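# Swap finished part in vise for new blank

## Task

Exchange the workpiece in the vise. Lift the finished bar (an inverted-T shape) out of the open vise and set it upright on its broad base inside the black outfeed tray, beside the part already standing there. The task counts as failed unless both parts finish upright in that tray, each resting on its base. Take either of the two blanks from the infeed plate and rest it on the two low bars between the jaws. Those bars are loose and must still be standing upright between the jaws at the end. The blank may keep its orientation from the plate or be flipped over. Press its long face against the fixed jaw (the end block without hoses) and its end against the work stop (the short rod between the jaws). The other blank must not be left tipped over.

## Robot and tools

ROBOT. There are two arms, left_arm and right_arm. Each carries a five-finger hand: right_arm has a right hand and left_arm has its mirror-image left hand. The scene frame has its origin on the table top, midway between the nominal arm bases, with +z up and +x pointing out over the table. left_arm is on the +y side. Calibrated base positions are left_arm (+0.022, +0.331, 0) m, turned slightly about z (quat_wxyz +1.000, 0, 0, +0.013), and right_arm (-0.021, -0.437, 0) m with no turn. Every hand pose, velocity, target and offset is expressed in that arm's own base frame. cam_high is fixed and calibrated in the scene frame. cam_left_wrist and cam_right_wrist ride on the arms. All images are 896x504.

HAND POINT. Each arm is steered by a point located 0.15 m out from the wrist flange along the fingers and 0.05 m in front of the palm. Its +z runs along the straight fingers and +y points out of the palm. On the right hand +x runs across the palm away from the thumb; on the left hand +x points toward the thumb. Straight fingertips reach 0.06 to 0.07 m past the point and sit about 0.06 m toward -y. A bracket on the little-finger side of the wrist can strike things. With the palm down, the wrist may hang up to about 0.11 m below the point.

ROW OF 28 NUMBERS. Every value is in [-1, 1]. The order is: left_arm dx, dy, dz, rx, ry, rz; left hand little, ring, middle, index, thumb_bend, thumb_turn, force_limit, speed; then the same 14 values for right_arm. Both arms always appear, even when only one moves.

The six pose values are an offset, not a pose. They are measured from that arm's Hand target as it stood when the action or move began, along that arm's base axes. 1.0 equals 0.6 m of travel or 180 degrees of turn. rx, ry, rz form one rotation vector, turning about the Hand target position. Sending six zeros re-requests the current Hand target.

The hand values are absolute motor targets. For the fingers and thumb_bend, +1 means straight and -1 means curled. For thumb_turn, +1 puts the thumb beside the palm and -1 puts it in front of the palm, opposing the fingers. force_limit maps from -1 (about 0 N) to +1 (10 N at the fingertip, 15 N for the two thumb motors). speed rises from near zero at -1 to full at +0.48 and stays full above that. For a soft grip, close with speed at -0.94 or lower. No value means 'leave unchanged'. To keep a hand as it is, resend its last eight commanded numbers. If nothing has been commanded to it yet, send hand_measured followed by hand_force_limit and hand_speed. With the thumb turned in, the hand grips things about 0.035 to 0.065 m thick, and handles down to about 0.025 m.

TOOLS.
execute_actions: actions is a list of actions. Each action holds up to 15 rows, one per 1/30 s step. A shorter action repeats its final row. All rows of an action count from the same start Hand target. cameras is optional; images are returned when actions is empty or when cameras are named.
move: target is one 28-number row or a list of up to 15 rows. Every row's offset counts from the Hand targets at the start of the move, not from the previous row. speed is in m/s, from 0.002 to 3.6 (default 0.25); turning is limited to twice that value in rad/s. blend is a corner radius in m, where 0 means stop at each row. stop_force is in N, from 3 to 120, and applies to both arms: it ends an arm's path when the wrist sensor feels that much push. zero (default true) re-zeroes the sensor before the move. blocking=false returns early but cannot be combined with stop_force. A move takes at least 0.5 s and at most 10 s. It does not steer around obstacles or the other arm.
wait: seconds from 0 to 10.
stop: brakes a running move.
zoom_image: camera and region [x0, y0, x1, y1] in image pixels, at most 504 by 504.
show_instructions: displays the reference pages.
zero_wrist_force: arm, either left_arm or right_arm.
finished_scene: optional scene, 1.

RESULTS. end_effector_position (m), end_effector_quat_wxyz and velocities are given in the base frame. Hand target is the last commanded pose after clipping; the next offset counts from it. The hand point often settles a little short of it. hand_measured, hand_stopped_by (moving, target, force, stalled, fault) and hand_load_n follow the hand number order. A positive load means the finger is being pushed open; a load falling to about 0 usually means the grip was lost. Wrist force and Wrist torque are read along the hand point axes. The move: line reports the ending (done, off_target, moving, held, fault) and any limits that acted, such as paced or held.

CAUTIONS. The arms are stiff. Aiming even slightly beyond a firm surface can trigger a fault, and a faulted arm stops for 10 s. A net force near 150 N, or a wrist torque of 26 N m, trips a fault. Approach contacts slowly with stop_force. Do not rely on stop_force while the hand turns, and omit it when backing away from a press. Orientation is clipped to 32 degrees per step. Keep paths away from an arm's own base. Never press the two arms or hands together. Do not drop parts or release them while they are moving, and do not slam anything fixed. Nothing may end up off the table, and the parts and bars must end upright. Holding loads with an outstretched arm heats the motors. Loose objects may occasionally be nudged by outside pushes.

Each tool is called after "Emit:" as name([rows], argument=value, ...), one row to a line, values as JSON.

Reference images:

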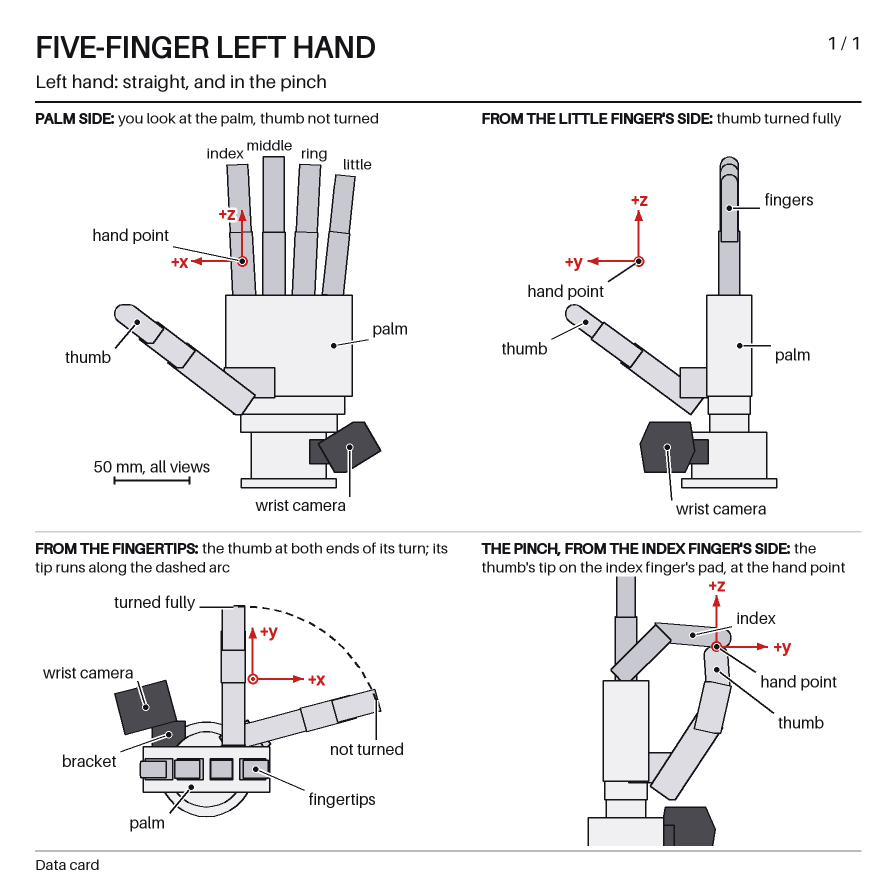

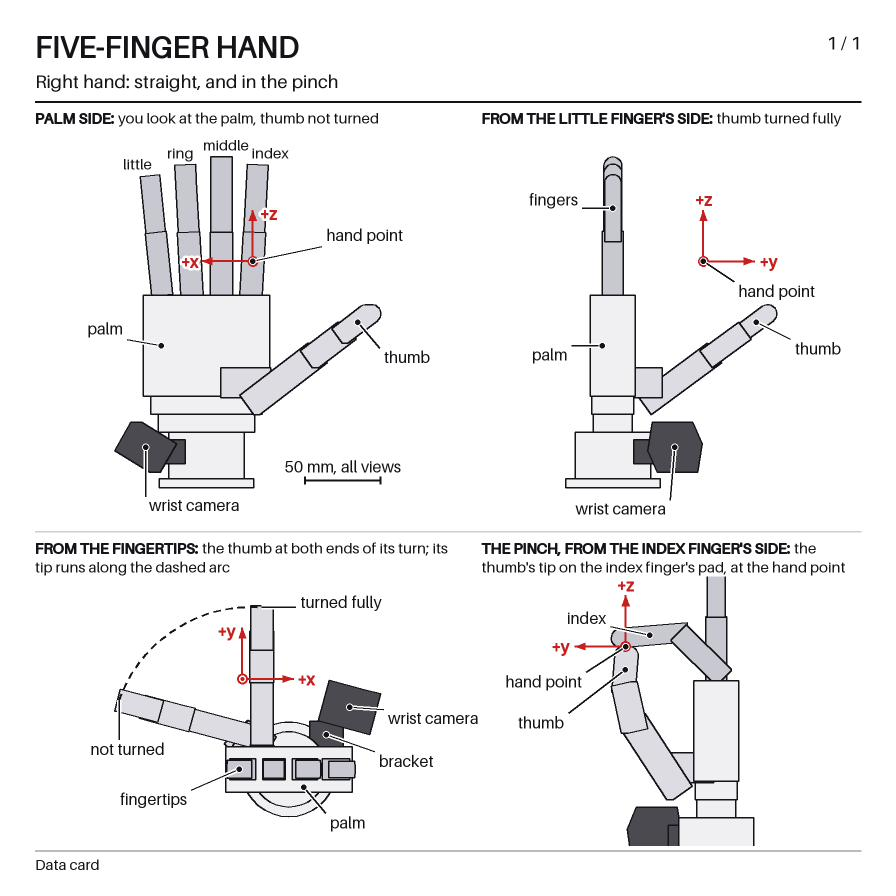

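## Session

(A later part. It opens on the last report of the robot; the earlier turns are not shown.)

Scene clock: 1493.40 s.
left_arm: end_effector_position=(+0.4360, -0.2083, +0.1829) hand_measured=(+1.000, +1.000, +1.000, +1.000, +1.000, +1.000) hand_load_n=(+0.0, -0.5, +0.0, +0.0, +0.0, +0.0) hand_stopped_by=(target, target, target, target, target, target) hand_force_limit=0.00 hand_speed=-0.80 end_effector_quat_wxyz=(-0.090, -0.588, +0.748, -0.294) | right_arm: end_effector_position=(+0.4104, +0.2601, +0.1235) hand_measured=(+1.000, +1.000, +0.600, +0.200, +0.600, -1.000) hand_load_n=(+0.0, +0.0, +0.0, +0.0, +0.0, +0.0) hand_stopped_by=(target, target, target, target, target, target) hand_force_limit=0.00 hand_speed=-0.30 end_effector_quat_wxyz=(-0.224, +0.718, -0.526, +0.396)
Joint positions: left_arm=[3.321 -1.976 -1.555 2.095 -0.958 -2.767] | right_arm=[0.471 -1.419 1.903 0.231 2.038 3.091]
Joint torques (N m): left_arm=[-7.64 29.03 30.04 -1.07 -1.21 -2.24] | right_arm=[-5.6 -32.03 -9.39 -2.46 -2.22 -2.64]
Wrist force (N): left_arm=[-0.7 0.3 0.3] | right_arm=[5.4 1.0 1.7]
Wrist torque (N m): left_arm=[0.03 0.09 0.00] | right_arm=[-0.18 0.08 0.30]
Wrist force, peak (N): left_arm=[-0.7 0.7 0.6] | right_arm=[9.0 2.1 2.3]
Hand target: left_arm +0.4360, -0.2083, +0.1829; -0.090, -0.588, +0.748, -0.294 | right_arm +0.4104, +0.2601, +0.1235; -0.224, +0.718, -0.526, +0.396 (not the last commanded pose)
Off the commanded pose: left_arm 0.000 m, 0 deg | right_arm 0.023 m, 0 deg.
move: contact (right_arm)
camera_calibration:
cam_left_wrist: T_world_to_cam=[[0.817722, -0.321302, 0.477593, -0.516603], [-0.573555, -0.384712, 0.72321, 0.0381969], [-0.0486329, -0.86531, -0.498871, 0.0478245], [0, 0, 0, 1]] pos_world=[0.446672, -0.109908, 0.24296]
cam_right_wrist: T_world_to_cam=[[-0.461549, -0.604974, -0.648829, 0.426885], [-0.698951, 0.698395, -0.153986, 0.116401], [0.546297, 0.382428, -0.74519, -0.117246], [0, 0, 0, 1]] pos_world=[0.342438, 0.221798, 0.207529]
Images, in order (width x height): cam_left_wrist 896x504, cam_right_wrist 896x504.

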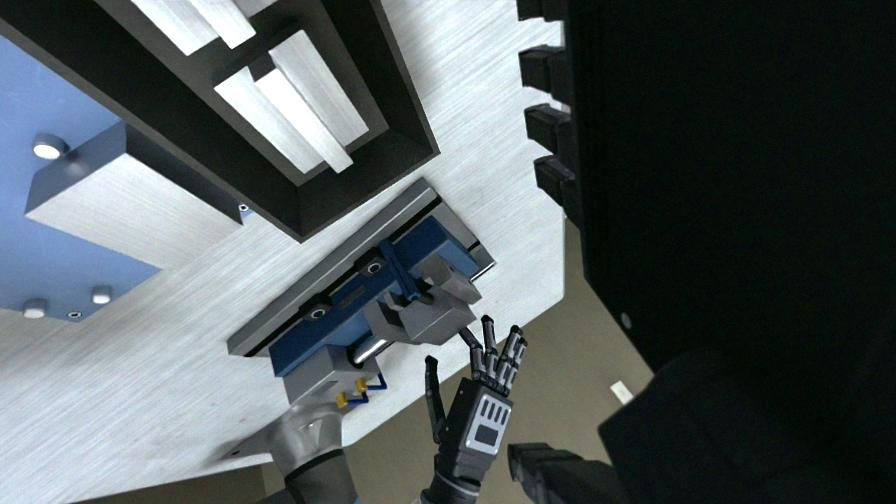

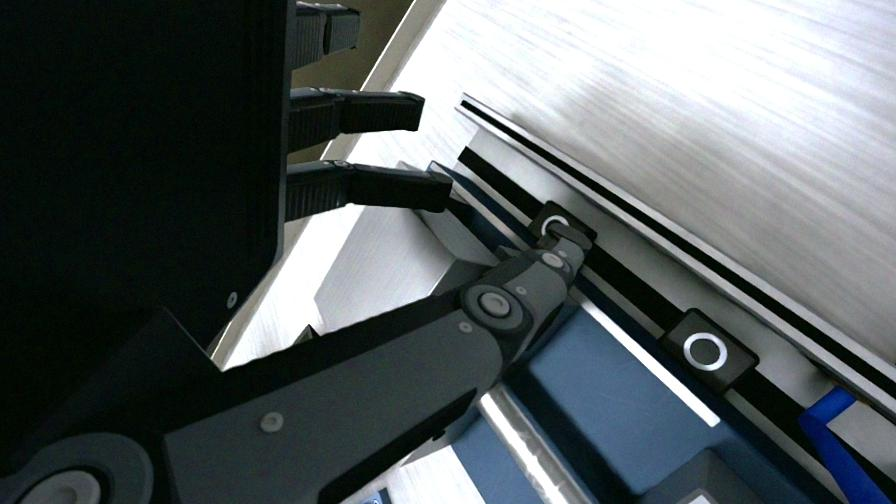

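Emit:
move(target=[0,0,0,0,0,0,1,1,1,1,1,1,0,-0.8, -0.0024,0.0198,0,0,0,0,1,1,0.6,0.2,0.6,-1,0,-0.3], speed=0.005, stop_force=5, cameras=["cam_right_wrist","cam_left_wrist"])

Emit:
zoom_image(camera="cam_left_wrist", region=[365, 240, 475, 350])

Scene clock: 1511.03 s.
left_arm: end_effector_position=(+0.4360, -0.2083, +0.1829) hand_measured=(+1.000, +1.000, +1.000, +1.000, +1.000, +1.000) hand_load_n=(+0.0, +0.0, +0.0, +0.0, +0.0, +0.0) hand_stopped_by=(target, target, target, target, target, target) hand_force_limit=0.00 hand_speed=-0.80 end_effector_quat_wxyz=(-0.090, -0.588, +0.748, -0.294) | right_arm: end_effector_position=(+0.4104, +0.2605, +0.1236) hand_measured=(+1.000, +1.000, +0.600, +0.200, +0.600, -1.000) hand_load_n=(+0.0, +0.0, -0.5, -1.0, +0.0, +0.0) hand_stopped_by=(target, target, target, target, target, target) hand_force_limit=0.00 hand_speed=-0.30 end_effector_quat_wxyz=(-0.224, +0.718, -0.526, +0.396)
Joint positions: left_arm=[3.321 -1.976 -1.555 2.095 -0.958 -2.767] | right_arm=[0.472 -1.418 1.902 0.231 2.039 3.091]
Joint torques (N m): left_arm=[-7.68 29.99 30.69 -1.06 -1.06 -2.33] | right_arm=[-1.99 -33.03 -10.2 -3.07 -3.61 -2.33]
Wrist force (N): left_arm=[-0.1 0.3 0.0] | right_arm=[10.3 2.5 2.0]
Wrist torque (N m): left_arm=[0.03 -0.01 0.02] | right_arm=[-0.21 0.29 0.34]
Wrist force, peak (N): left_arm=[-0.6 1.0 0.4] | right_arm=[12.7 2.4 1.9]
Hand target: left_arm +0.4360, -0.2083, +0.1829; -0.090, -0.588, +0.748, -0.294 | right_arm +0.4104, +0.2605, +0.1236; -0.224, +0.718, -0.526, +0.396 (not the last commanded pose)
Off the commanded pose: left_arm 0.000 m, 0 deg | right_arm 0.012 m, 0 deg.
move: contact (right_arm)
camera_calibration:
cam_left_wrist: T_world_to_cam=[[0.817722, -0.321302, 0.477593, -0.516603], [-0.573555, -0.384712, 0.72321, 0.0381969], [-0.0486329, -0.86531, -0.498871, 0.0478245], [0, 0, 0, 1]] pos_world=[0.446672, -0.109908, 0.24296]
cam_right_wrist: T_world_to_cam=[[-0.461333, -0.605055, -0.648907, 0.427212], [-0.698882, 0.698389, -0.15433, 0.116117], [0.546568, 0.382311, -0.745052, -0.11746], [0, 0, 0, 1]] pos_world=[0.342439, 0.222298, 0.207628]
Images, in order (width x height): cam_left_wrist 896x504, cam_right_wrist 896x504.

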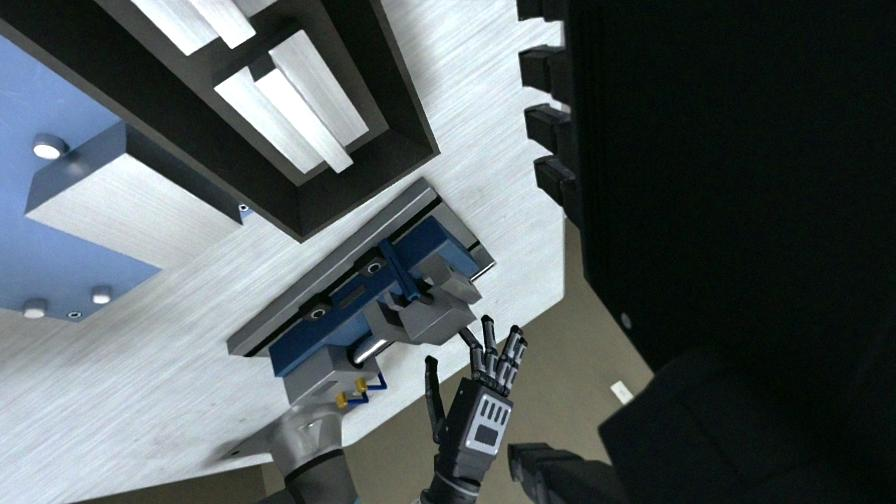

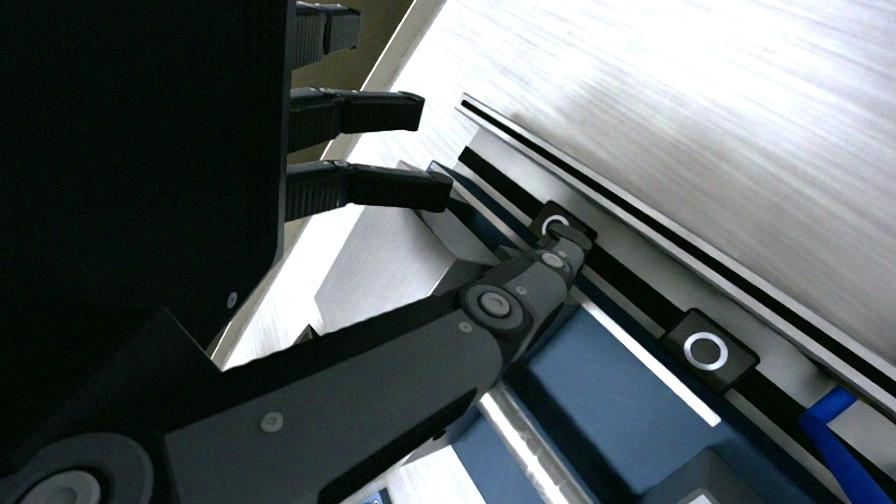

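Scaled by 4.582.

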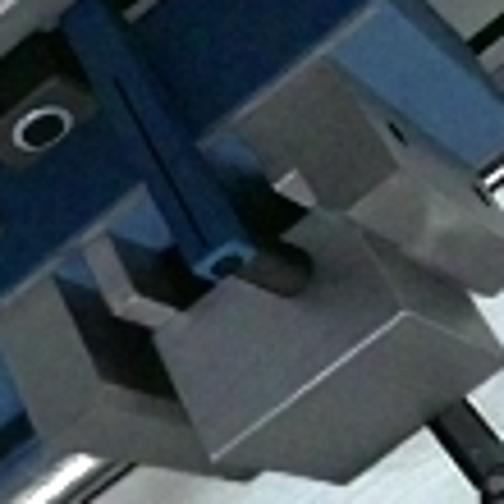

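Emit:
move([
  [0,0,0,0,0,0,1,1,1,1,1,1,0,-0.8, 0.0024,-0.0198,0,0,0,0,1,1,0.6,0.2,0.6,-1,0,-0.3],
  [0,0,0,0,0,0,1,1,1,1,1,1,0,-0.8, 0.0024,-0.0198,0.1,0,0,0,1,1,1,1,0.85,-1,0,-0.3],
  [0,0,0,0,0,0,1,1,1,1,1,1,0,-0.8, 0.0283,0.1143,0.1,0,0,0,1,1,1,1,0.85,-1,0,-0.3],
  [0,0,0,0,0,0,1,1,1,1,1,1,0,-0.8, 0.0283,0.1143,0.0,0,0,0,1,1,1,1,0.85,-1,0,-0.3],
], speed=[0.04,0.1,0.1,0.05], cameras=["cam_right_wrist","cam_left_wrist"])

Emit:
zoom_image(camera="cam_left_wrist", region=[365, 240, 475, 350])

Scene clock: 1527.97 s.
left_arm: end_effector_position=(+0.4360, -0.2083, +0.1829) hand_measured=(+1.000, +1.000, +1.000, +1.000, +1.000, +1.000) hand_load_n=(+0.0, +0.0, +0.0, +0.0, +0.0, +0.0) hand_stopped_by=(target, target, target, target, target, target) hand_force_limit=0.00 hand_speed=-0.80 end_effector_quat_wxyz=(-0.090, -0.588, +0.748, -0.294) | right_arm: end_effector_position=(+0.4274, +0.3291, +0.1237) hand_measured=(+1.000, +1.000, +1.000, +1.000, +0.850, -1.000) hand_load_n=(+0.0, +0.0, +0.0, +0.0, +0.0, +0.5) hand_stopped_by=(target, target, target, target, target, target) hand_force_limit=0.00 hand_speed=-0.30 end_effector_quat_wxyz=(-0.224, +0.718, -0.526, +0.396)
Joint positions: left_arm=[3.321 -1.976 -1.555 2.095 -0.958 -2.767] | right_arm=[0.605 -1.261 1.71 0.316 2.136 3.194]
Joint torques (N m): left_arm=[-6.71 31.55 30.67 -1.39 -1.1 -2.17] | right_arm=[5.88 -17.53 -9.17 -1.91 1.59 -1.18]
Wrist force (N): left_arm=[-0.2 0.4 0.6] | right_arm=[0.8 -0.3 0.7]
Wrist torque (N m): left_arm=[0.01 0.04 0.01] | right_arm=[-0.14 -0.07 0.08]
Wrist force, peak (N): left_arm=[-0.8 0.6 0.6] | right_arm=[10.7 2.5 1.9]
Hand target: left_arm +0.4360, -0.2083, +0.1829; -0.090, -0.588, +0.748, -0.294 | right_arm +0.4274, +0.3291, +0.1236; -0.224, +0.718, -0.526, +0.396
Off the commanded pose: left_arm 0.000 m, 0 deg | right_arm 0.000 m, 0 deg.
move: done
camera_calibration:
cam_left_wrist: T_world_to_cam=[[0.817722, -0.321302, 0.477593, -0.516603], [-0.573555, -0.384712, 0.72321, 0.0381969], [-0.0486329, -0.86531, -0.498871, 0.0478245], [0, 0, 0, 1]] pos_world=[0.446672, -0.109908, 0.24296]
cam_right_wrist: T_world_to_cam=[[-0.461419, -0.604911, -0.64898, 0.47657], [-0.698793, 0.698499, -0.154232, 0.0800883], [0.546609, 0.382337, -0.745008, -0.152897], [0, 0, 0, 1]] pos_world=[0.359439, 0.290799, 0.207728]
Images, in order (width x height): cam_left_wrist 896x504, cam_right_wrist 896x504.

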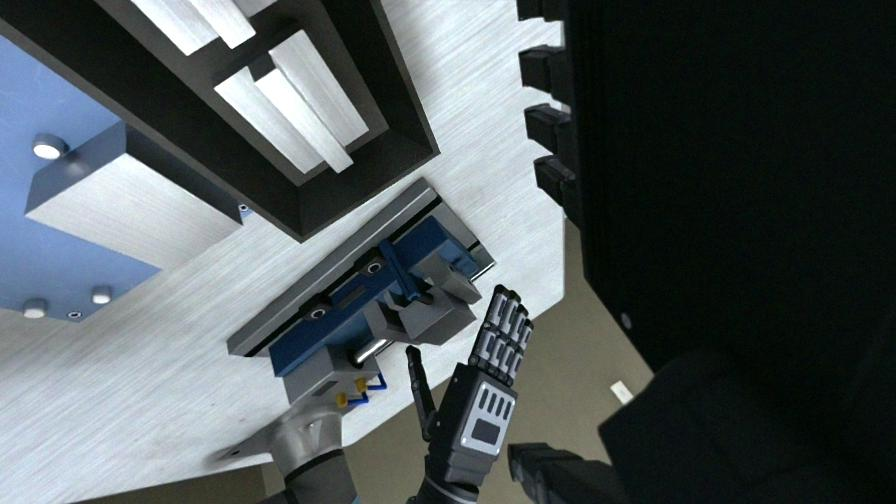

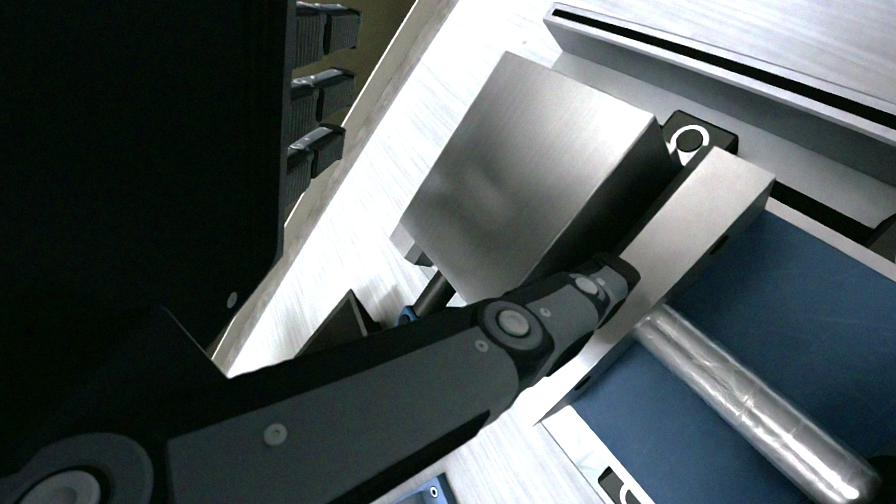

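Scaled by 4.582.

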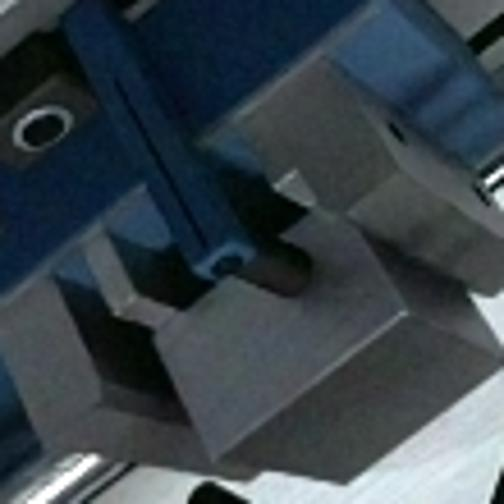

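Emit:
move(target=[0,0,0,0,0,0,1,1,1,1,1,1,0,-0.8, 0.0413,0.0051,0,0,0,0,1,1,1,1,0.85,-1,0,-0.3], speed=0.008, stop_force=5, cameras=["cam_right_wrist","cam_left_wrist"])

Emit:
zoom_image(camera="cam_left_wrist", region=[365, 240, 475, 350])

Emit:
zoom_image(camera="cam_right_wrist", region=[360, 20, 760, 420])

Scene clock: 1535.70 s.
left_arm: end_effector_position=(+0.4360, -0.2083, +0.1829) hand_measured=(+1.000, +1.000, +1.000, +1.000, +1.000, +1.000) hand_load_n=(+0.0, +0.0, +0.0, +0.0, +0.0, +0.0) hand_stopped_by=(target, target, target, target, target, target) hand_force_limit=0.00 hand_speed=-0.80 end_effector_quat_wxyz=(-0.090, -0.588, +0.748, -0.294) | right_arm: end_effector_position=(+0.4408, +0.3308, +0.1236) hand_measured=(+1.000, +1.000, +1.000, +1.000, +0.852, -1.000) hand_load_n=(+0.0, +0.0, +0.0, +0.0, +4.5, +0.5) hand_stopped_by=(target, target, target, target, target, target) hand_force_limit=0.00 hand_speed=-0.30 end_effector_quat_wxyz=(-0.224, +0.718, -0.526, +0.396)
Joint positions: left_arm=[3.321 -1.976 -1.555 2.095 -0.958 -2.767] | right_arm=[0.59 -1.24 1.681 0.318 2.126 3.182]
Joint torques (N m): left_arm=[-6.77 32.69 30.05 -1.41 -1 -2.18] | right_arm=[6.85 -40.11 -10.47 -2.91 2.71 2.37]
Wrist force (N): left_arm=[-0.4 0.4 0.4] | right_arm=[1.3 2.2 -3.3]
Wrist torque (N m): left_arm=[0.02 0.05 0.01] | right_arm=[-0.12 -0.05 0.29]
Wrist force, peak (N): left_arm=[-0.9 0.5 0.8] | right_arm=[1.1 1.6 -6.3]
Hand target: left_arm +0.4360, -0.2083, +0.1829; -0.090, -0.588, +0.748, -0.294 | right_arm +0.4408, +0.3308, +0.1236; -0.224, +0.718, -0.526, +0.396 (not the last commanded pose)
Off the commanded pose: left_arm 0.000 m, 0 deg | right_arm 0.011 m, 0 deg.
move: contact (right_arm)
camera_calibration:
cam_left_wrist: T_world_to_cam=[[0.817722, -0.321302, 0.477593, -0.516603], [-0.573555, -0.384712, 0.72321, 0.0381969], [-0.0486329, -0.86531, -0.498871, 0.0478245], [0, 0, 0, 1]] pos_world=[0.446672, -0.109908, 0.24296]
cam_right_wrist: T_world_to_cam=[[-0.461359, -0.605072, -0.648872, 0.483719], [-0.69892, 0.698362, -0.154278, 0.088347], [0.546497, 0.382332, -0.745093, -0.160884], [0, 0, 0, 1]] pos_world=[0.372839, 0.292498, 0.207628]
Images, in order (width x height): cam_left_wrist 896x504, cam_right_wrist 896x504.

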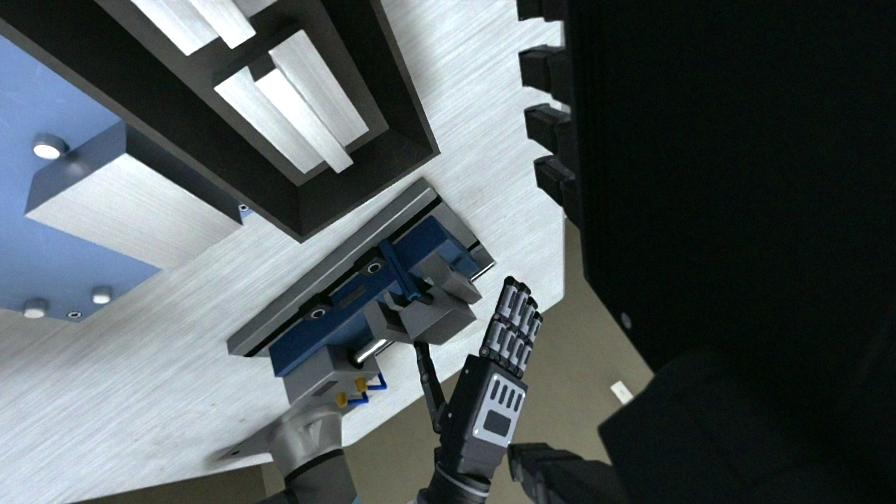

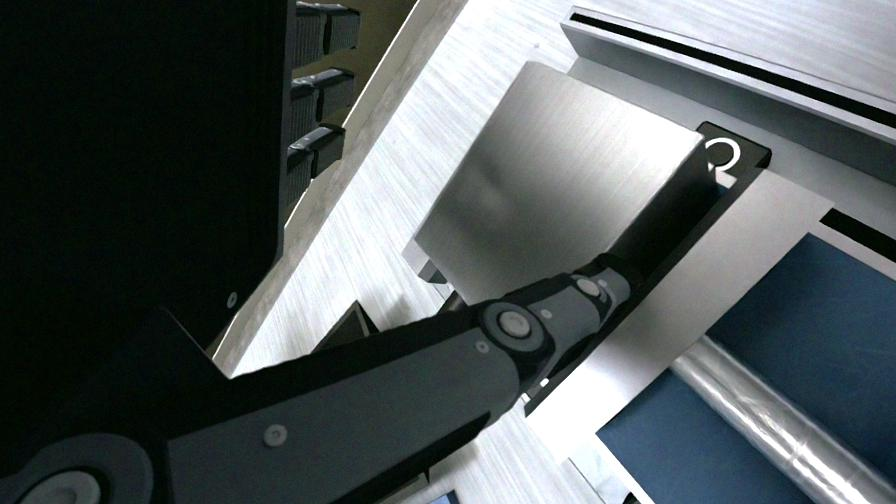

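Scaled by 4.582.

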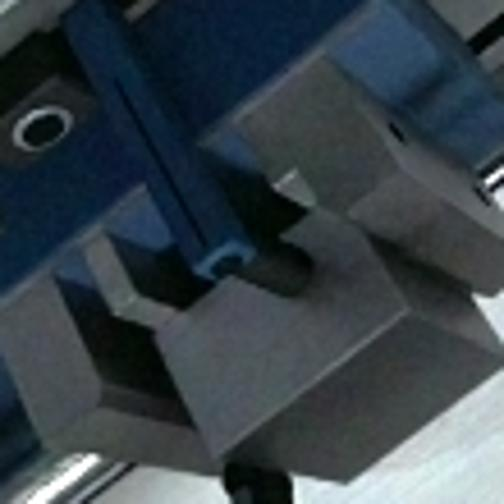

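Scaled by 1.260.

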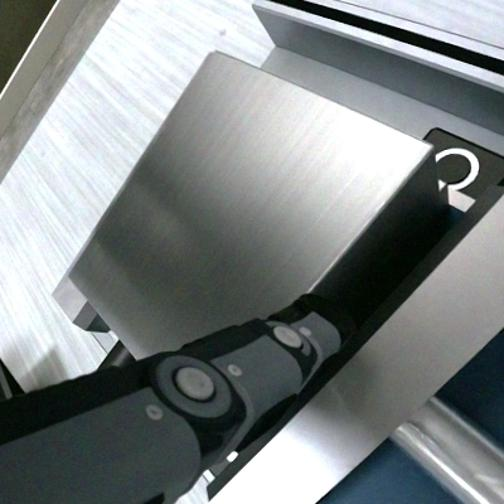

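Emit:
move(target=[0,0,0,0,0,0,1,1,1,1,1,1,0,-0.8, 0.0165,0.002,0,0,0,0,1,1,1,1,0.85,-1,0,-0.3], speed=0.005, stop_force=5, cameras=["cam_right_wrist","cam_left_wrist"])

Emit:
zoom_image(camera="cam_left_wrist", region=[365, 240, 475, 350])

Scene clock: 1543.63 s.
left_arm: end_effector_position=(+0.4360, -0.2083, +0.1829) hand_measured=(+1.000, +1.000, +1.000, +1.000, +1.000, +1.000) hand_load_n=(+0.0, +0.0, +0.0, +0.0, +0.0, +0.0) hand_stopped_by=(target, target, target, target, target, target) hand_force_limit=0.00 hand_speed=-0.80 end_effector_quat_wxyz=(-0.090, -0.588, +0.748, -0.294) | right_arm: end_effector_position=(+0.4416, +0.3309, +0.1236) hand_measured=(+1.000, +1.000, +1.000, +1.000, +0.854, -1.000) hand_load_n=(+0.0, +0.0, +0.0, +0.0, +9.5, +0.5) hand_stopped_by=(target, target, target, target, target, target) hand_force_limit=0.00 hand_speed=-0.30 end_effector_quat_wxyz=(-0.224, +0.718, -0.526, +0.396)
Joint positions: left_arm=[3.321 -1.976 -1.555 2.095 -0.958 -2.767] | right_arm=[0.589 -1.239 1.68 0.318 2.125 3.181]
Joint torques (N m): left_arm=[-6.07 33.67 29.9 -1.55 -0.96 -2.07] | right_arm=[5.83 -39.43 -11.25 -2.08 2.57 2.38]
Wrist force (N): left_arm=[-0.5 0.4 0.3] | right_arm=[0.8 4.9 -7.0]
Wrist torque (N m): left_arm=[0.03 0.04 0.01] | right_arm=[-0.17 -0.01 0.32]
Wrist force, peak (N): left_arm=[-0.6 0.9 0.5] | right_arm=[1.4 3.4 -9.7]
Hand target: left_arm +0.4360, -0.2083, +0.1829; -0.090, -0.588, +0.748, -0.294 | right_arm +0.4416, +0.3309, +0.1236; -0.224, +0.718, -0.526, +0.396 (not the last commanded pose)
Off the commanded pose: left_arm 0.000 m, 0 deg | right_arm 0.009 m, 0 deg.
move: contact (right_arm)
camera_calibration:
cam_left_wrist: T_world_to_cam=[[0.817722, -0.321302, 0.477593, -0.516603], [-0.573555, -0.384712, 0.72321, 0.0381969], [-0.0486329, -0.86531, -0.498871, 0.0478245], [0, 0, 0, 1]] pos_world=[0.446672, -0.109908, 0.24296]
cam_right_wrist: T_world_to_cam=[[-0.461239, -0.604931, -0.64909, 0.484107], [-0.698842, 0.69843, -0.154322, 0.0887963], [0.546698, 0.382432, -0.744894, -0.161507], [0, 0, 0, 1]] pos_world=[0.373639, 0.292599, 0.207627]
Images, in order (width x height): cam_left_wrist 896x504, cam_right_wrist 896x504.

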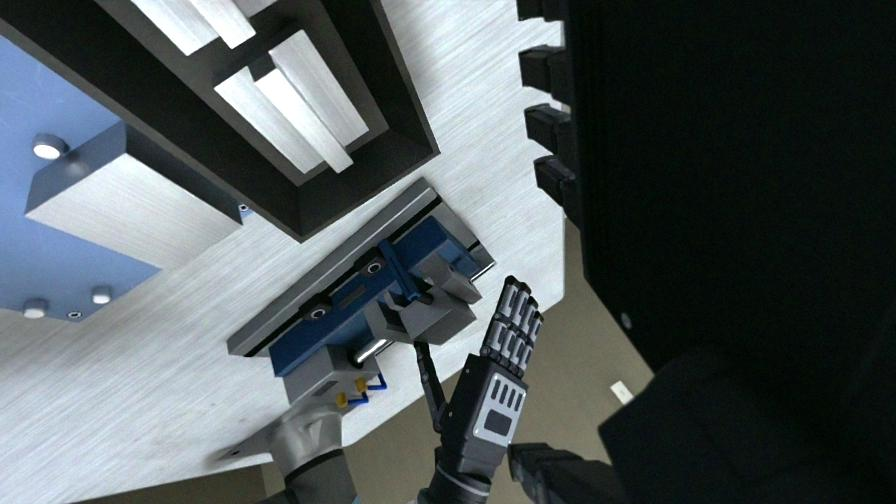

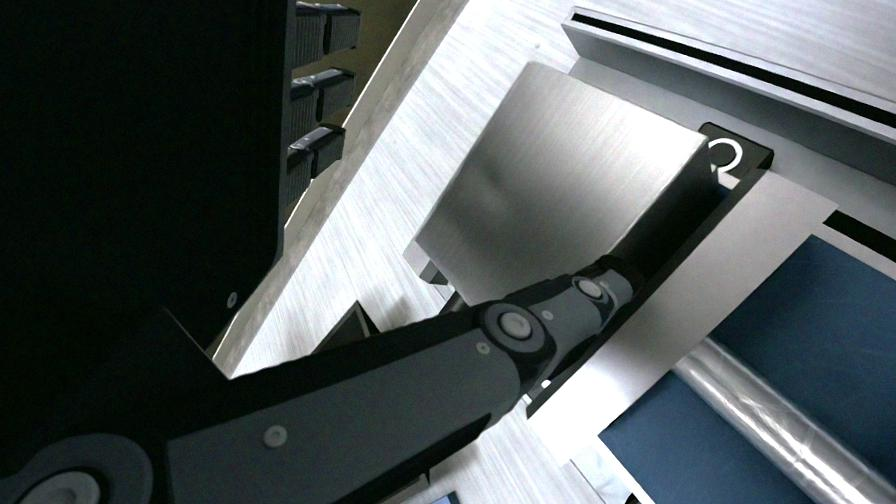

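Scaled by 4.582.

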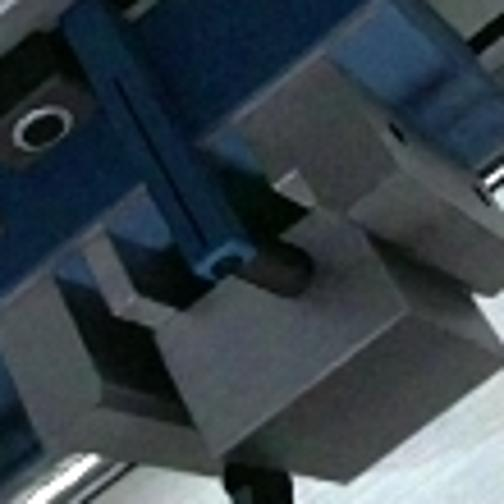

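Emit:
move([
  [0,0,0,0,0,0,1,1,1,1,1,1,0,-0.8, -0.0198,-0.0024,0,0,0,0,1,1,1,1,0.85,-1,0,-0.3],
  [0,0,0,0,0,0,1,1,1,1,1,1,0,-0.8, -0.0198,-0.0024,0.1,0,0,0,1,1,0.6,0.2,0.6,-1,0,-0.3],
  [0,0,0,0,0,0,1,1,1,1,1,1,0,-0.8, -0.0488,-0.1302,0.1,0,0,0,1,1,0.6,0.2,0.6,-1,0,-0.3],
  [0,0,0,0,0,0,1,1,1,1,1,1,0,-0.8, -0.0488,-0.1302,0.0,0,0,0,1,1,0.6,0.2,0.6,-1,0,-0.3],
], speed=[0.04,0.1,0.1,0.06])

Emit:
move(target=[0,0,0,0,0,0,1,1,1,1,1,1,0,-0.8, -0.0061,0.0496,0,0,0,0,1,1,0.6,0.2,0.6,-1,0,-0.3], speed=0.01, stop_force=5, cameras=["cam_right_wrist","cam_left_wrist"])

Emit:
zoom_image(camera="cam_left_wrist", region=[365, 240, 475, 350])

Scene clock: 1562.03 s.
left_arm: end_effector_position=(+0.4360, -0.2083, +0.1829) hand_measured=(+1.000, +1.000, +1.000, +1.000, +1.000, +1.000) hand_load_n=(+0.0, +0.0, +0.0, +0.0, +0.0, +0.0) hand_stopped_by=(target, target, target, target, target, target) hand_force_limit=0.00 hand_speed=-0.80 end_effector_quat_wxyz=(-0.090, -0.588, +0.748, -0.294) | right_arm: end_effector_position=(+0.4123, +0.2528, +0.1237) hand_measured=(+1.000, +1.000, +0.600, +0.200, +0.600, -1.000) hand_load_n=(+0.0, +0.0, +0.0, +0.0, +0.0, +0.0) hand_stopped_by=(target, target, target, target, target, target) hand_force_limit=0.00 hand_speed=-0.30 end_effector_quat_wxyz=(-0.224, +0.718, -0.526, +0.396)
Joint positions: left_arm=[3.321 -1.976 -1.555 2.095 -0.958 -2.767] | right_arm=[0.45 -1.431 1.915 0.223 2.021 3.075]
Joint torques (N m): left_arm=[-6.56 36.05 30.17 -1.85 -1.01 -2.07] | right_arm=[-6.84 -11.43 -9.36 -2.15 -0.96 -2.81]
Wrist force (N): left_arm=[-0.2 0.5 0.6] | right_arm=[0.9 -0.4 0.9]
Wrist torque (N m): left_arm=[0.03 0.02 0.02] | right_arm=[-0.20 -0.09 0.24]
Wrist force, peak (N): left_arm=[-0.7 0.8 0.6] | right_arm=[1.5 4.5 -7.8]
Hand target: left_arm +0.4360, -0.2083, +0.1829; -0.090, -0.588, +0.748, -0.294 | right_arm +0.4123, +0.2528, +0.1236; -0.224, +0.718, -0.526, +0.396
Off the commanded pose: left_arm 0.000 m, 0 deg | right_arm 0.000 m, 0 deg.
move: done

Scene clock: 1563.83 s.
left_arm: end_effector_position=(+0.4360, -0.2083, +0.1829) hand_measured=(+1.000, +1.000, +1.000, +1.000, +1.000, +1.000) hand_load_n=(+0.0, +0.0, +0.0, +0.0, +0.0, +0.0) hand_stopped_by=(target, target, target, target, target, target) hand_force_limit=0.00 hand_speed=-0.80 end_effector_quat_wxyz=(-0.090, -0.588, +0.748, -0.294) | right_arm: end_effector_position=(+0.4114, +0.2603, +0.1236) hand_measured=(+1.000, +1.000, +0.600, +0.200, +0.600, -1.000) hand_load_n=(+0.0, +0.0, +0.0, +0.0, +0.0, +0.0) hand_stopped_by=(target, target, target, target, target, target) hand_force_limit=0.00 hand_speed=-0.30 end_effector_quat_wxyz=(-0.224, +0.718, -0.526, +0.396)
Joint positions: left_arm=[3.321 -1.976 -1.555 2.095 -0.958 -2.767] | right_arm=[0.471 -1.417 1.901 0.231 2.037 3.09]
Joint torques (N m): left_arm=[-5.82 36.47 30.24 -1.74 -0.89 -2.1] | right_arm=[-4.22 -32.32 -9.96 -2.46 -2.26 -2.72]
Wrist force (N): left_arm=[-0.2 0.4 0.7] | right_arm=[6.0 0.3 1.2]
Wrist torque (N m): left_arm=[0.01 0.03 0.02] | right_arm=[-0.20 0.12 0.29]
Wrist force, peak (N): left_arm=[-0.3 0.6 1.0] | right_arm=[9.5 1.8 2.3]
Hand target: left_arm +0.4360, -0.2083, +0.1829; -0.090, -0.588, +0.748, -0.294 | right_arm +0.4114, +0.2603, +0.1236; -0.224, +0.718, -0.526, +0.396 (not the last commanded pose)
Off the commanded pose: left_arm 0.000 m, 0 deg | right_arm 0.022 m, 0 deg.
move: contact (right_arm)
camera_calibration:
cam_left_wrist: T_world_to_cam=[[0.817722, -0.321302, 0.477593, -0.516603], [-0.573555, -0.384712, 0.72321, 0.0381969], [-0.0486329, -0.86531, -0.498871, 0.0478245], [0, 0, 0, 1]] pos_world=[0.446672, -0.109908, 0.24296]
cam_right_wrist: T_world_to_cam=[[-0.461213, -0.604913, -0.649125, 0.427464], [-0.698804, 0.698456, -0.154375, 0.116992], [0.546769, 0.382411, -0.744853, -0.118025], [0, 0, 0, 1]] pos_world=[0.343439, 0.221999, 0.207627]
Images, in order (width x height): cam_left_wrist 896x504, cam_right_wrist 896x504.

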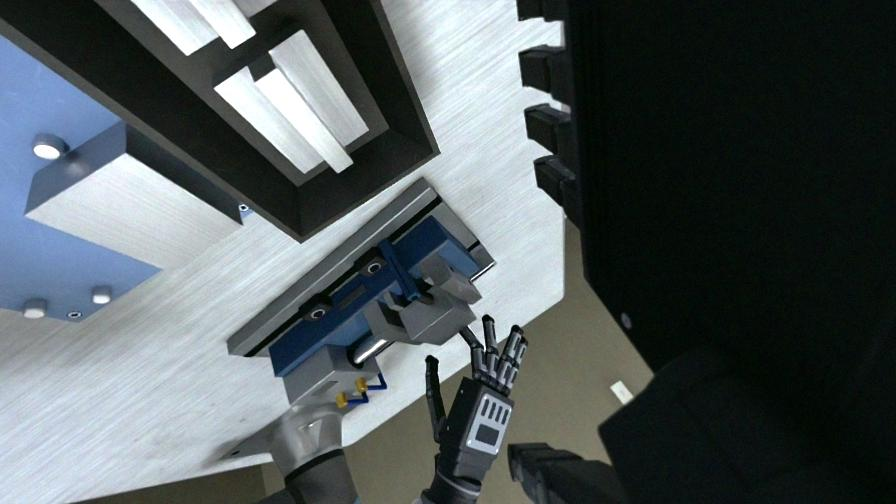

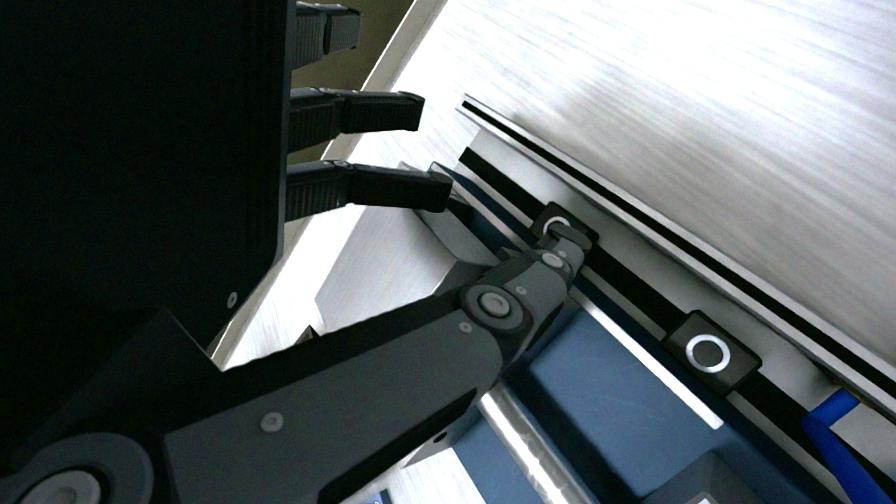

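Scaled by 4.582.

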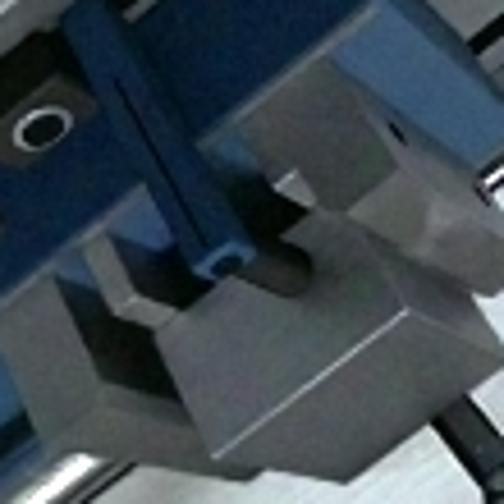

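Emit:
move([
  [0,0,0,0,0,0,1,1,1,1,1,1,0,-0.8, 0.0024,-0.0198,0,0,0,0,1,1,0.6,0.2,0.6,-1,0,-0.3],
  [0,0,0,0,0,0,1,1,1,1,1,1,0,-0.8, 0.0024,-0.0198,0.12,0,0,0,1,1,0.6,0.2,0.6,-1,0,-0.3],
  [0,0,0,0,0,0,1,1,1,1,1,1,0,-0.8, 0.22,0.08,0.12,0,0,0,1,1,0.6,0.2,0.6,-1,0,-0.3],
], speed=[0.04,0.1,0.12], cameras=["cam_right_wrist","cam_left_wrist"])

Emit:
zoom_image(camera="cam_left_wrist", region=[365, 240, 475, 350])

Emit:
zoom_image(camera="cam_right_wrist", region=[600, 100, 896, 480])

Scene clock: 1581.57 s.
left_arm: end_effector_position=(+0.4360, -0.2083, +0.1829) hand_measured=(+1.000, +1.000, +1.000, +1.000, +1.000, +1.000) hand_load_n=(+0.0, +0.0, +0.0, +0.0, +0.0, -0.5) hand_stopped_by=(target, target, target, target, target, target) hand_force_limit=0.00 hand_speed=-0.80 end_effector_quat_wxyz=(-0.090, -0.588, +0.748, -0.294) | right_arm: end_effector_position=(+0.5434, +0.3082, +0.1956) hand_measured=(+1.000, +1.000, +0.600, +0.200, +0.600, -1.000) hand_load_n=(+0.0, +0.0, +0.0, +0.5, +0.0, +0.0) hand_stopped_by=(target, target, target, target, target, target) hand_force_limit=0.00 hand_speed=-0.30 end_effector_quat_wxyz=(-0.224, +0.718, -0.526, +0.396)
Joint positions: left_arm=[3.321 -1.976 -1.555 2.095 -0.958 -2.767] | right_arm=[0.435 -1.178 1.389 0.492 2.01 3.064]
Joint torques (N m): left_arm=[-5.91 37.83 30.27 -1.96 -0.82 -1.97] | right_arm=[7.87 -23.42 -24.52 3.13 2.25 2.39]
Wrist force (N): left_arm=[-0.3 0.4 0.2] | right_arm=[0.9 -0.3 0.9]
Wrist torque (N m): left_arm=[0.04 0.02 0.02] | right_arm=[-0.19 -0.11 0.12]
Wrist force, peak (N): left_arm=[-0.8 0.3 0.7] | right_arm=[6.2 0.6 1.3]
Hand target: left_arm +0.4360, -0.2083, +0.1829; -0.090, -0.588, +0.748, -0.294 | right_arm +0.5434, +0.3083, +0.1956; -0.224, +0.718, -0.526, +0.396
Off the commanded pose: left_arm 0.000 m, 0 deg | right_arm 0.000 m, 0 deg.
move: done
camera_calibration:
cam_left_wrist: T_world_to_cam=[[0.817722, -0.321302, 0.477593, -0.516603], [-0.573555, -0.384712, 0.72321, 0.0381969], [-0.0486329, -0.86531, -0.498871, 0.0478245], [0, 0, 0, 1]] pos_world=[0.446672, -0.109908, 0.24296]
cam_right_wrist: T_world_to_cam=[[-0.46121, -0.604916, -0.649124, 0.564116], [-0.698806, 0.698454, -0.154377, 0.186826], [0.546769, 0.382411, -0.744853, -0.154925], [0, 0, 0, 1]] pos_world=[0.475439, 0.269999, 0.279627]
Images, in order (width x height): cam_left_wrist 896x504, cam_right_wrist 896x504.

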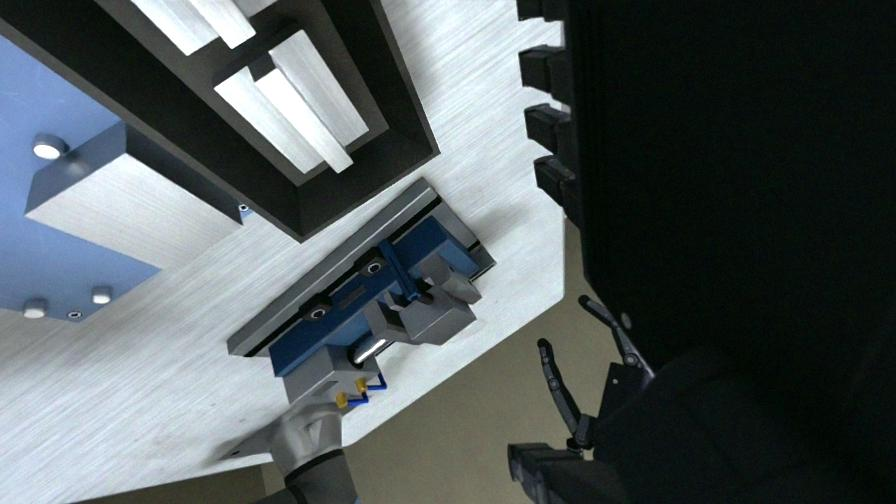

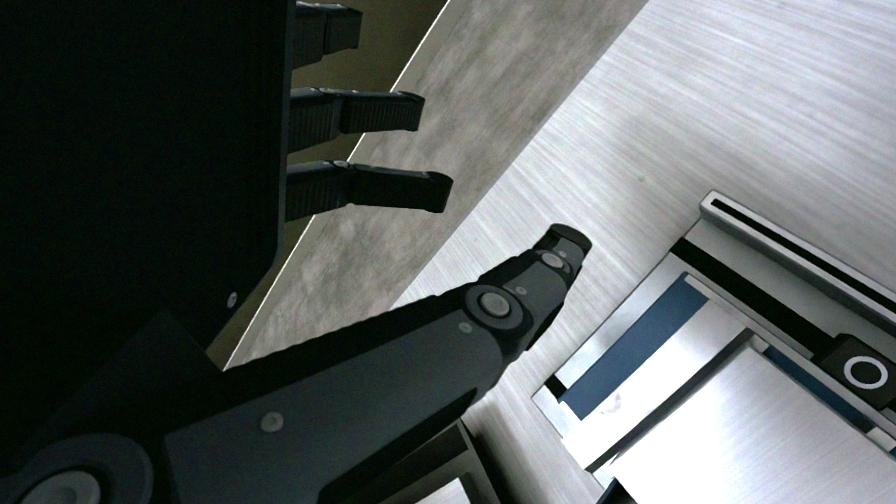

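Scaled by 4.582.

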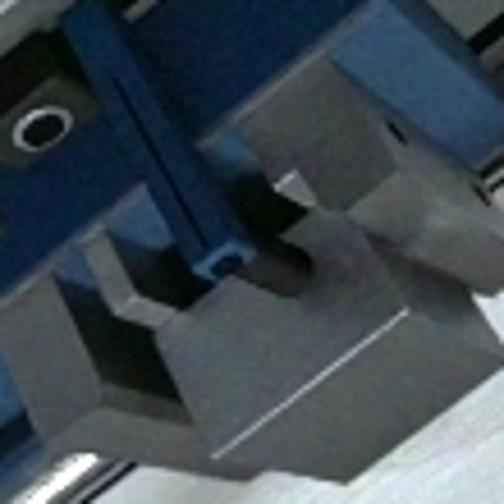

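Scaled by 1.326.

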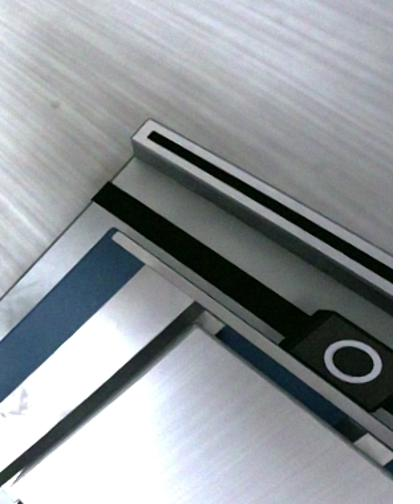

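Emit:
zoom_image(camera="cam_right_wrist", region=[560, 280, 820, 504])

Emit:
zoom_image(camera="cam_right_wrist", region=[700, 290, 820, 410])

Scaled by 1.938.

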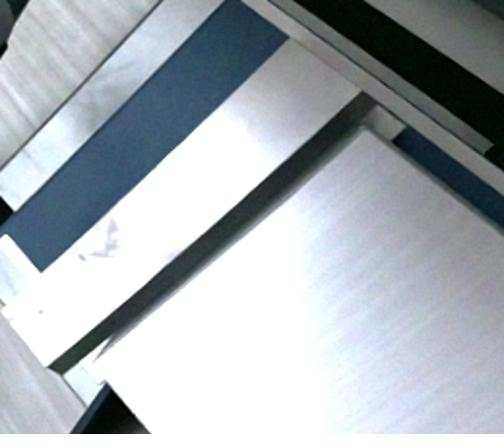

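Scaled by 4.200.

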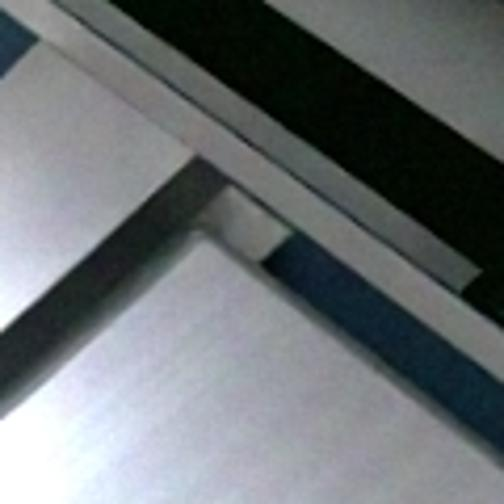

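Emit:
move(target=[0.0,-0.15,-0.05,0,0,0,1,1,1,1,1,1,0,-0.8, -0.2,-0.25,0.1,0,0,0,1,1,0.6,0.2,0.6,-1,0,-0.3], speed=0.15, cameras=["cam_right_wrist","cam_left_wrist"])

Emit:
zoom_image(camera="cam_left_wrist", region=[320, 260, 520, 460])

Scene clock: 1632.63 s.
left_arm: end_effector_position=(+0.4360, -0.2983, +0.1529) hand_measured=(+1.000, +1.000, +1.000, +1.000, +1.000, +1.000) hand_load_n=(+0.0, +0.0, +0.0, +0.0, +0.0, +0.0) hand_stopped_by=(target, target, target, target, target, target) hand_force_limit=0.00 hand_speed=-0.80 end_effector_quat_wxyz=(-0.090, -0.588, +0.748, -0.294) | right_arm: end_effector_position=(+0.4235, +0.1583, +0.2556) hand_measured=(+1.000, +1.000, +0.600, +0.200, +0.600, -1.000) hand_load_n=(+0.0, +0.0, +0.0, +0.0, +0.0, +0.0) hand_stopped_by=(target, target, target, target, target, target) hand_force_limit=0.00 hand_speed=-0.30 end_effector_quat_wxyz=(-0.224, +0.718, -0.526, +0.396)
Joint positions: left_arm=[3.117 -2.029 -1.522 2.25 -0.999 -3.008] | right_arm=[0.15 -1.678 1.802 0.518 1.786 2.877]
Joint torques (N m): left_arm=[-7.73 26.29 30.5 -0.58 -1.37 -2.53] | right_arm=[-6.25 -24.76 -10.89 2.84 -1.14 -2.9]
Wrist force (N): left_arm=[-0.5 0.3 0.8] | right_arm=[1.0 -0.2 0.9]
Wrist torque (N m): left_arm=[-0.02 0.11 0.03] | right_arm=[-0.21 -0.10 0.26]
Wrist force, peak (N): left_arm=[-0.2 0.6 1.3] | right_arm=[1.1 -0.2 1.2]
Hand target: left_arm +0.4360, -0.2983, +0.1529; -0.090, -0.588, +0.748, -0.294 | right_arm +0.4234, +0.1583, +0.2556; -0.224, +0.718, -0.526, +0.396
Off the commanded pose: left_arm 0.000 m, 0 deg | right_arm 0.000 m, 0 deg.
move: done
camera_calibration:
cam_left_wrist: T_world_to_cam=[[0.817722, -0.321302, 0.477593, -0.531193], [-0.573555, -0.384712, 0.72321, 0.0252692], [-0.0486329, -0.86531, -0.498871, -0.0450196], [0, 0, 0, 1]] pos_world=[0.446672, -0.199908, 0.21296]
cam_right_wrist: T_world_to_cam=[[-0.461242, -0.60494, -0.649078, 0.457087], [-0.698768, 0.69848, -0.15443, 0.217001], [0.546789, 0.382326, -0.744882, 0.0126599], [0, 0, 0, 1]] pos_world=[0.355539, 0.120099, 0.339627]
Images, in order (width x height): cam_left_wrist 896x504, cam_right_wrist 896x504.

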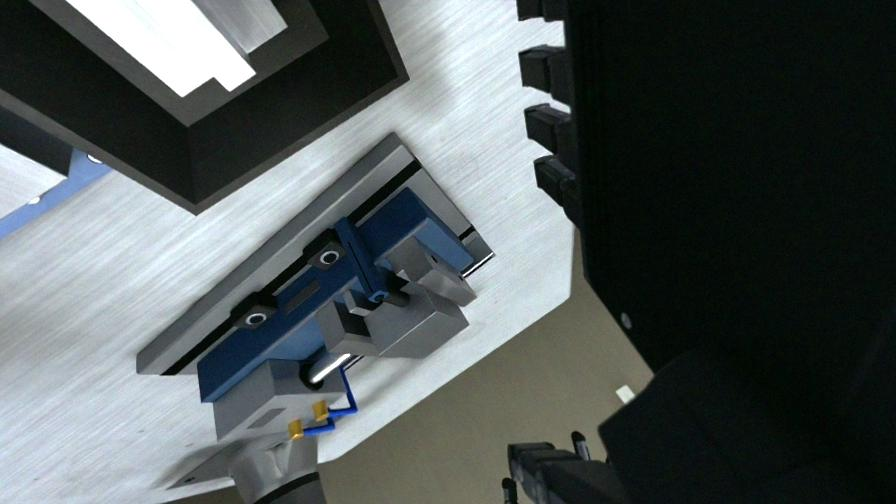

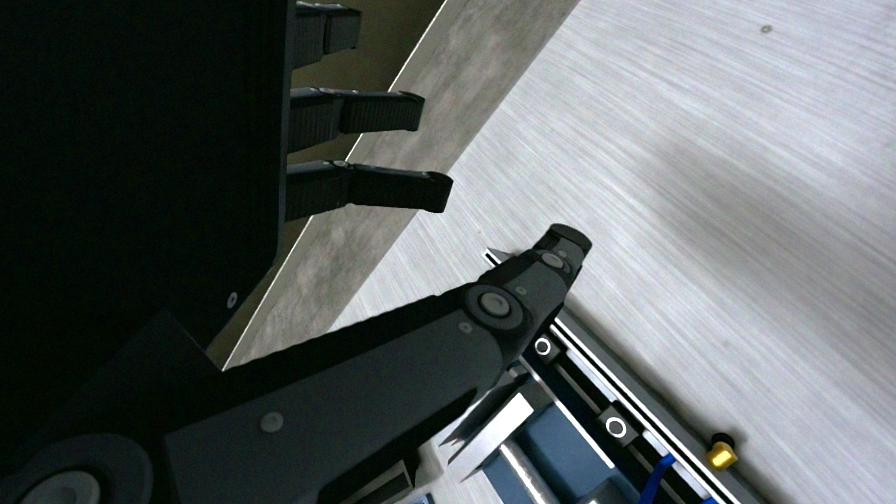

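Scaled by 2.520.

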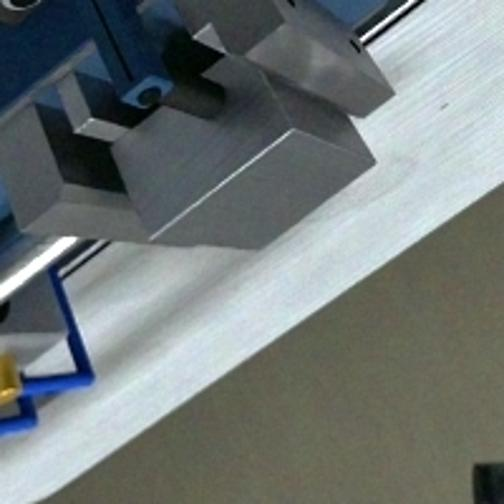

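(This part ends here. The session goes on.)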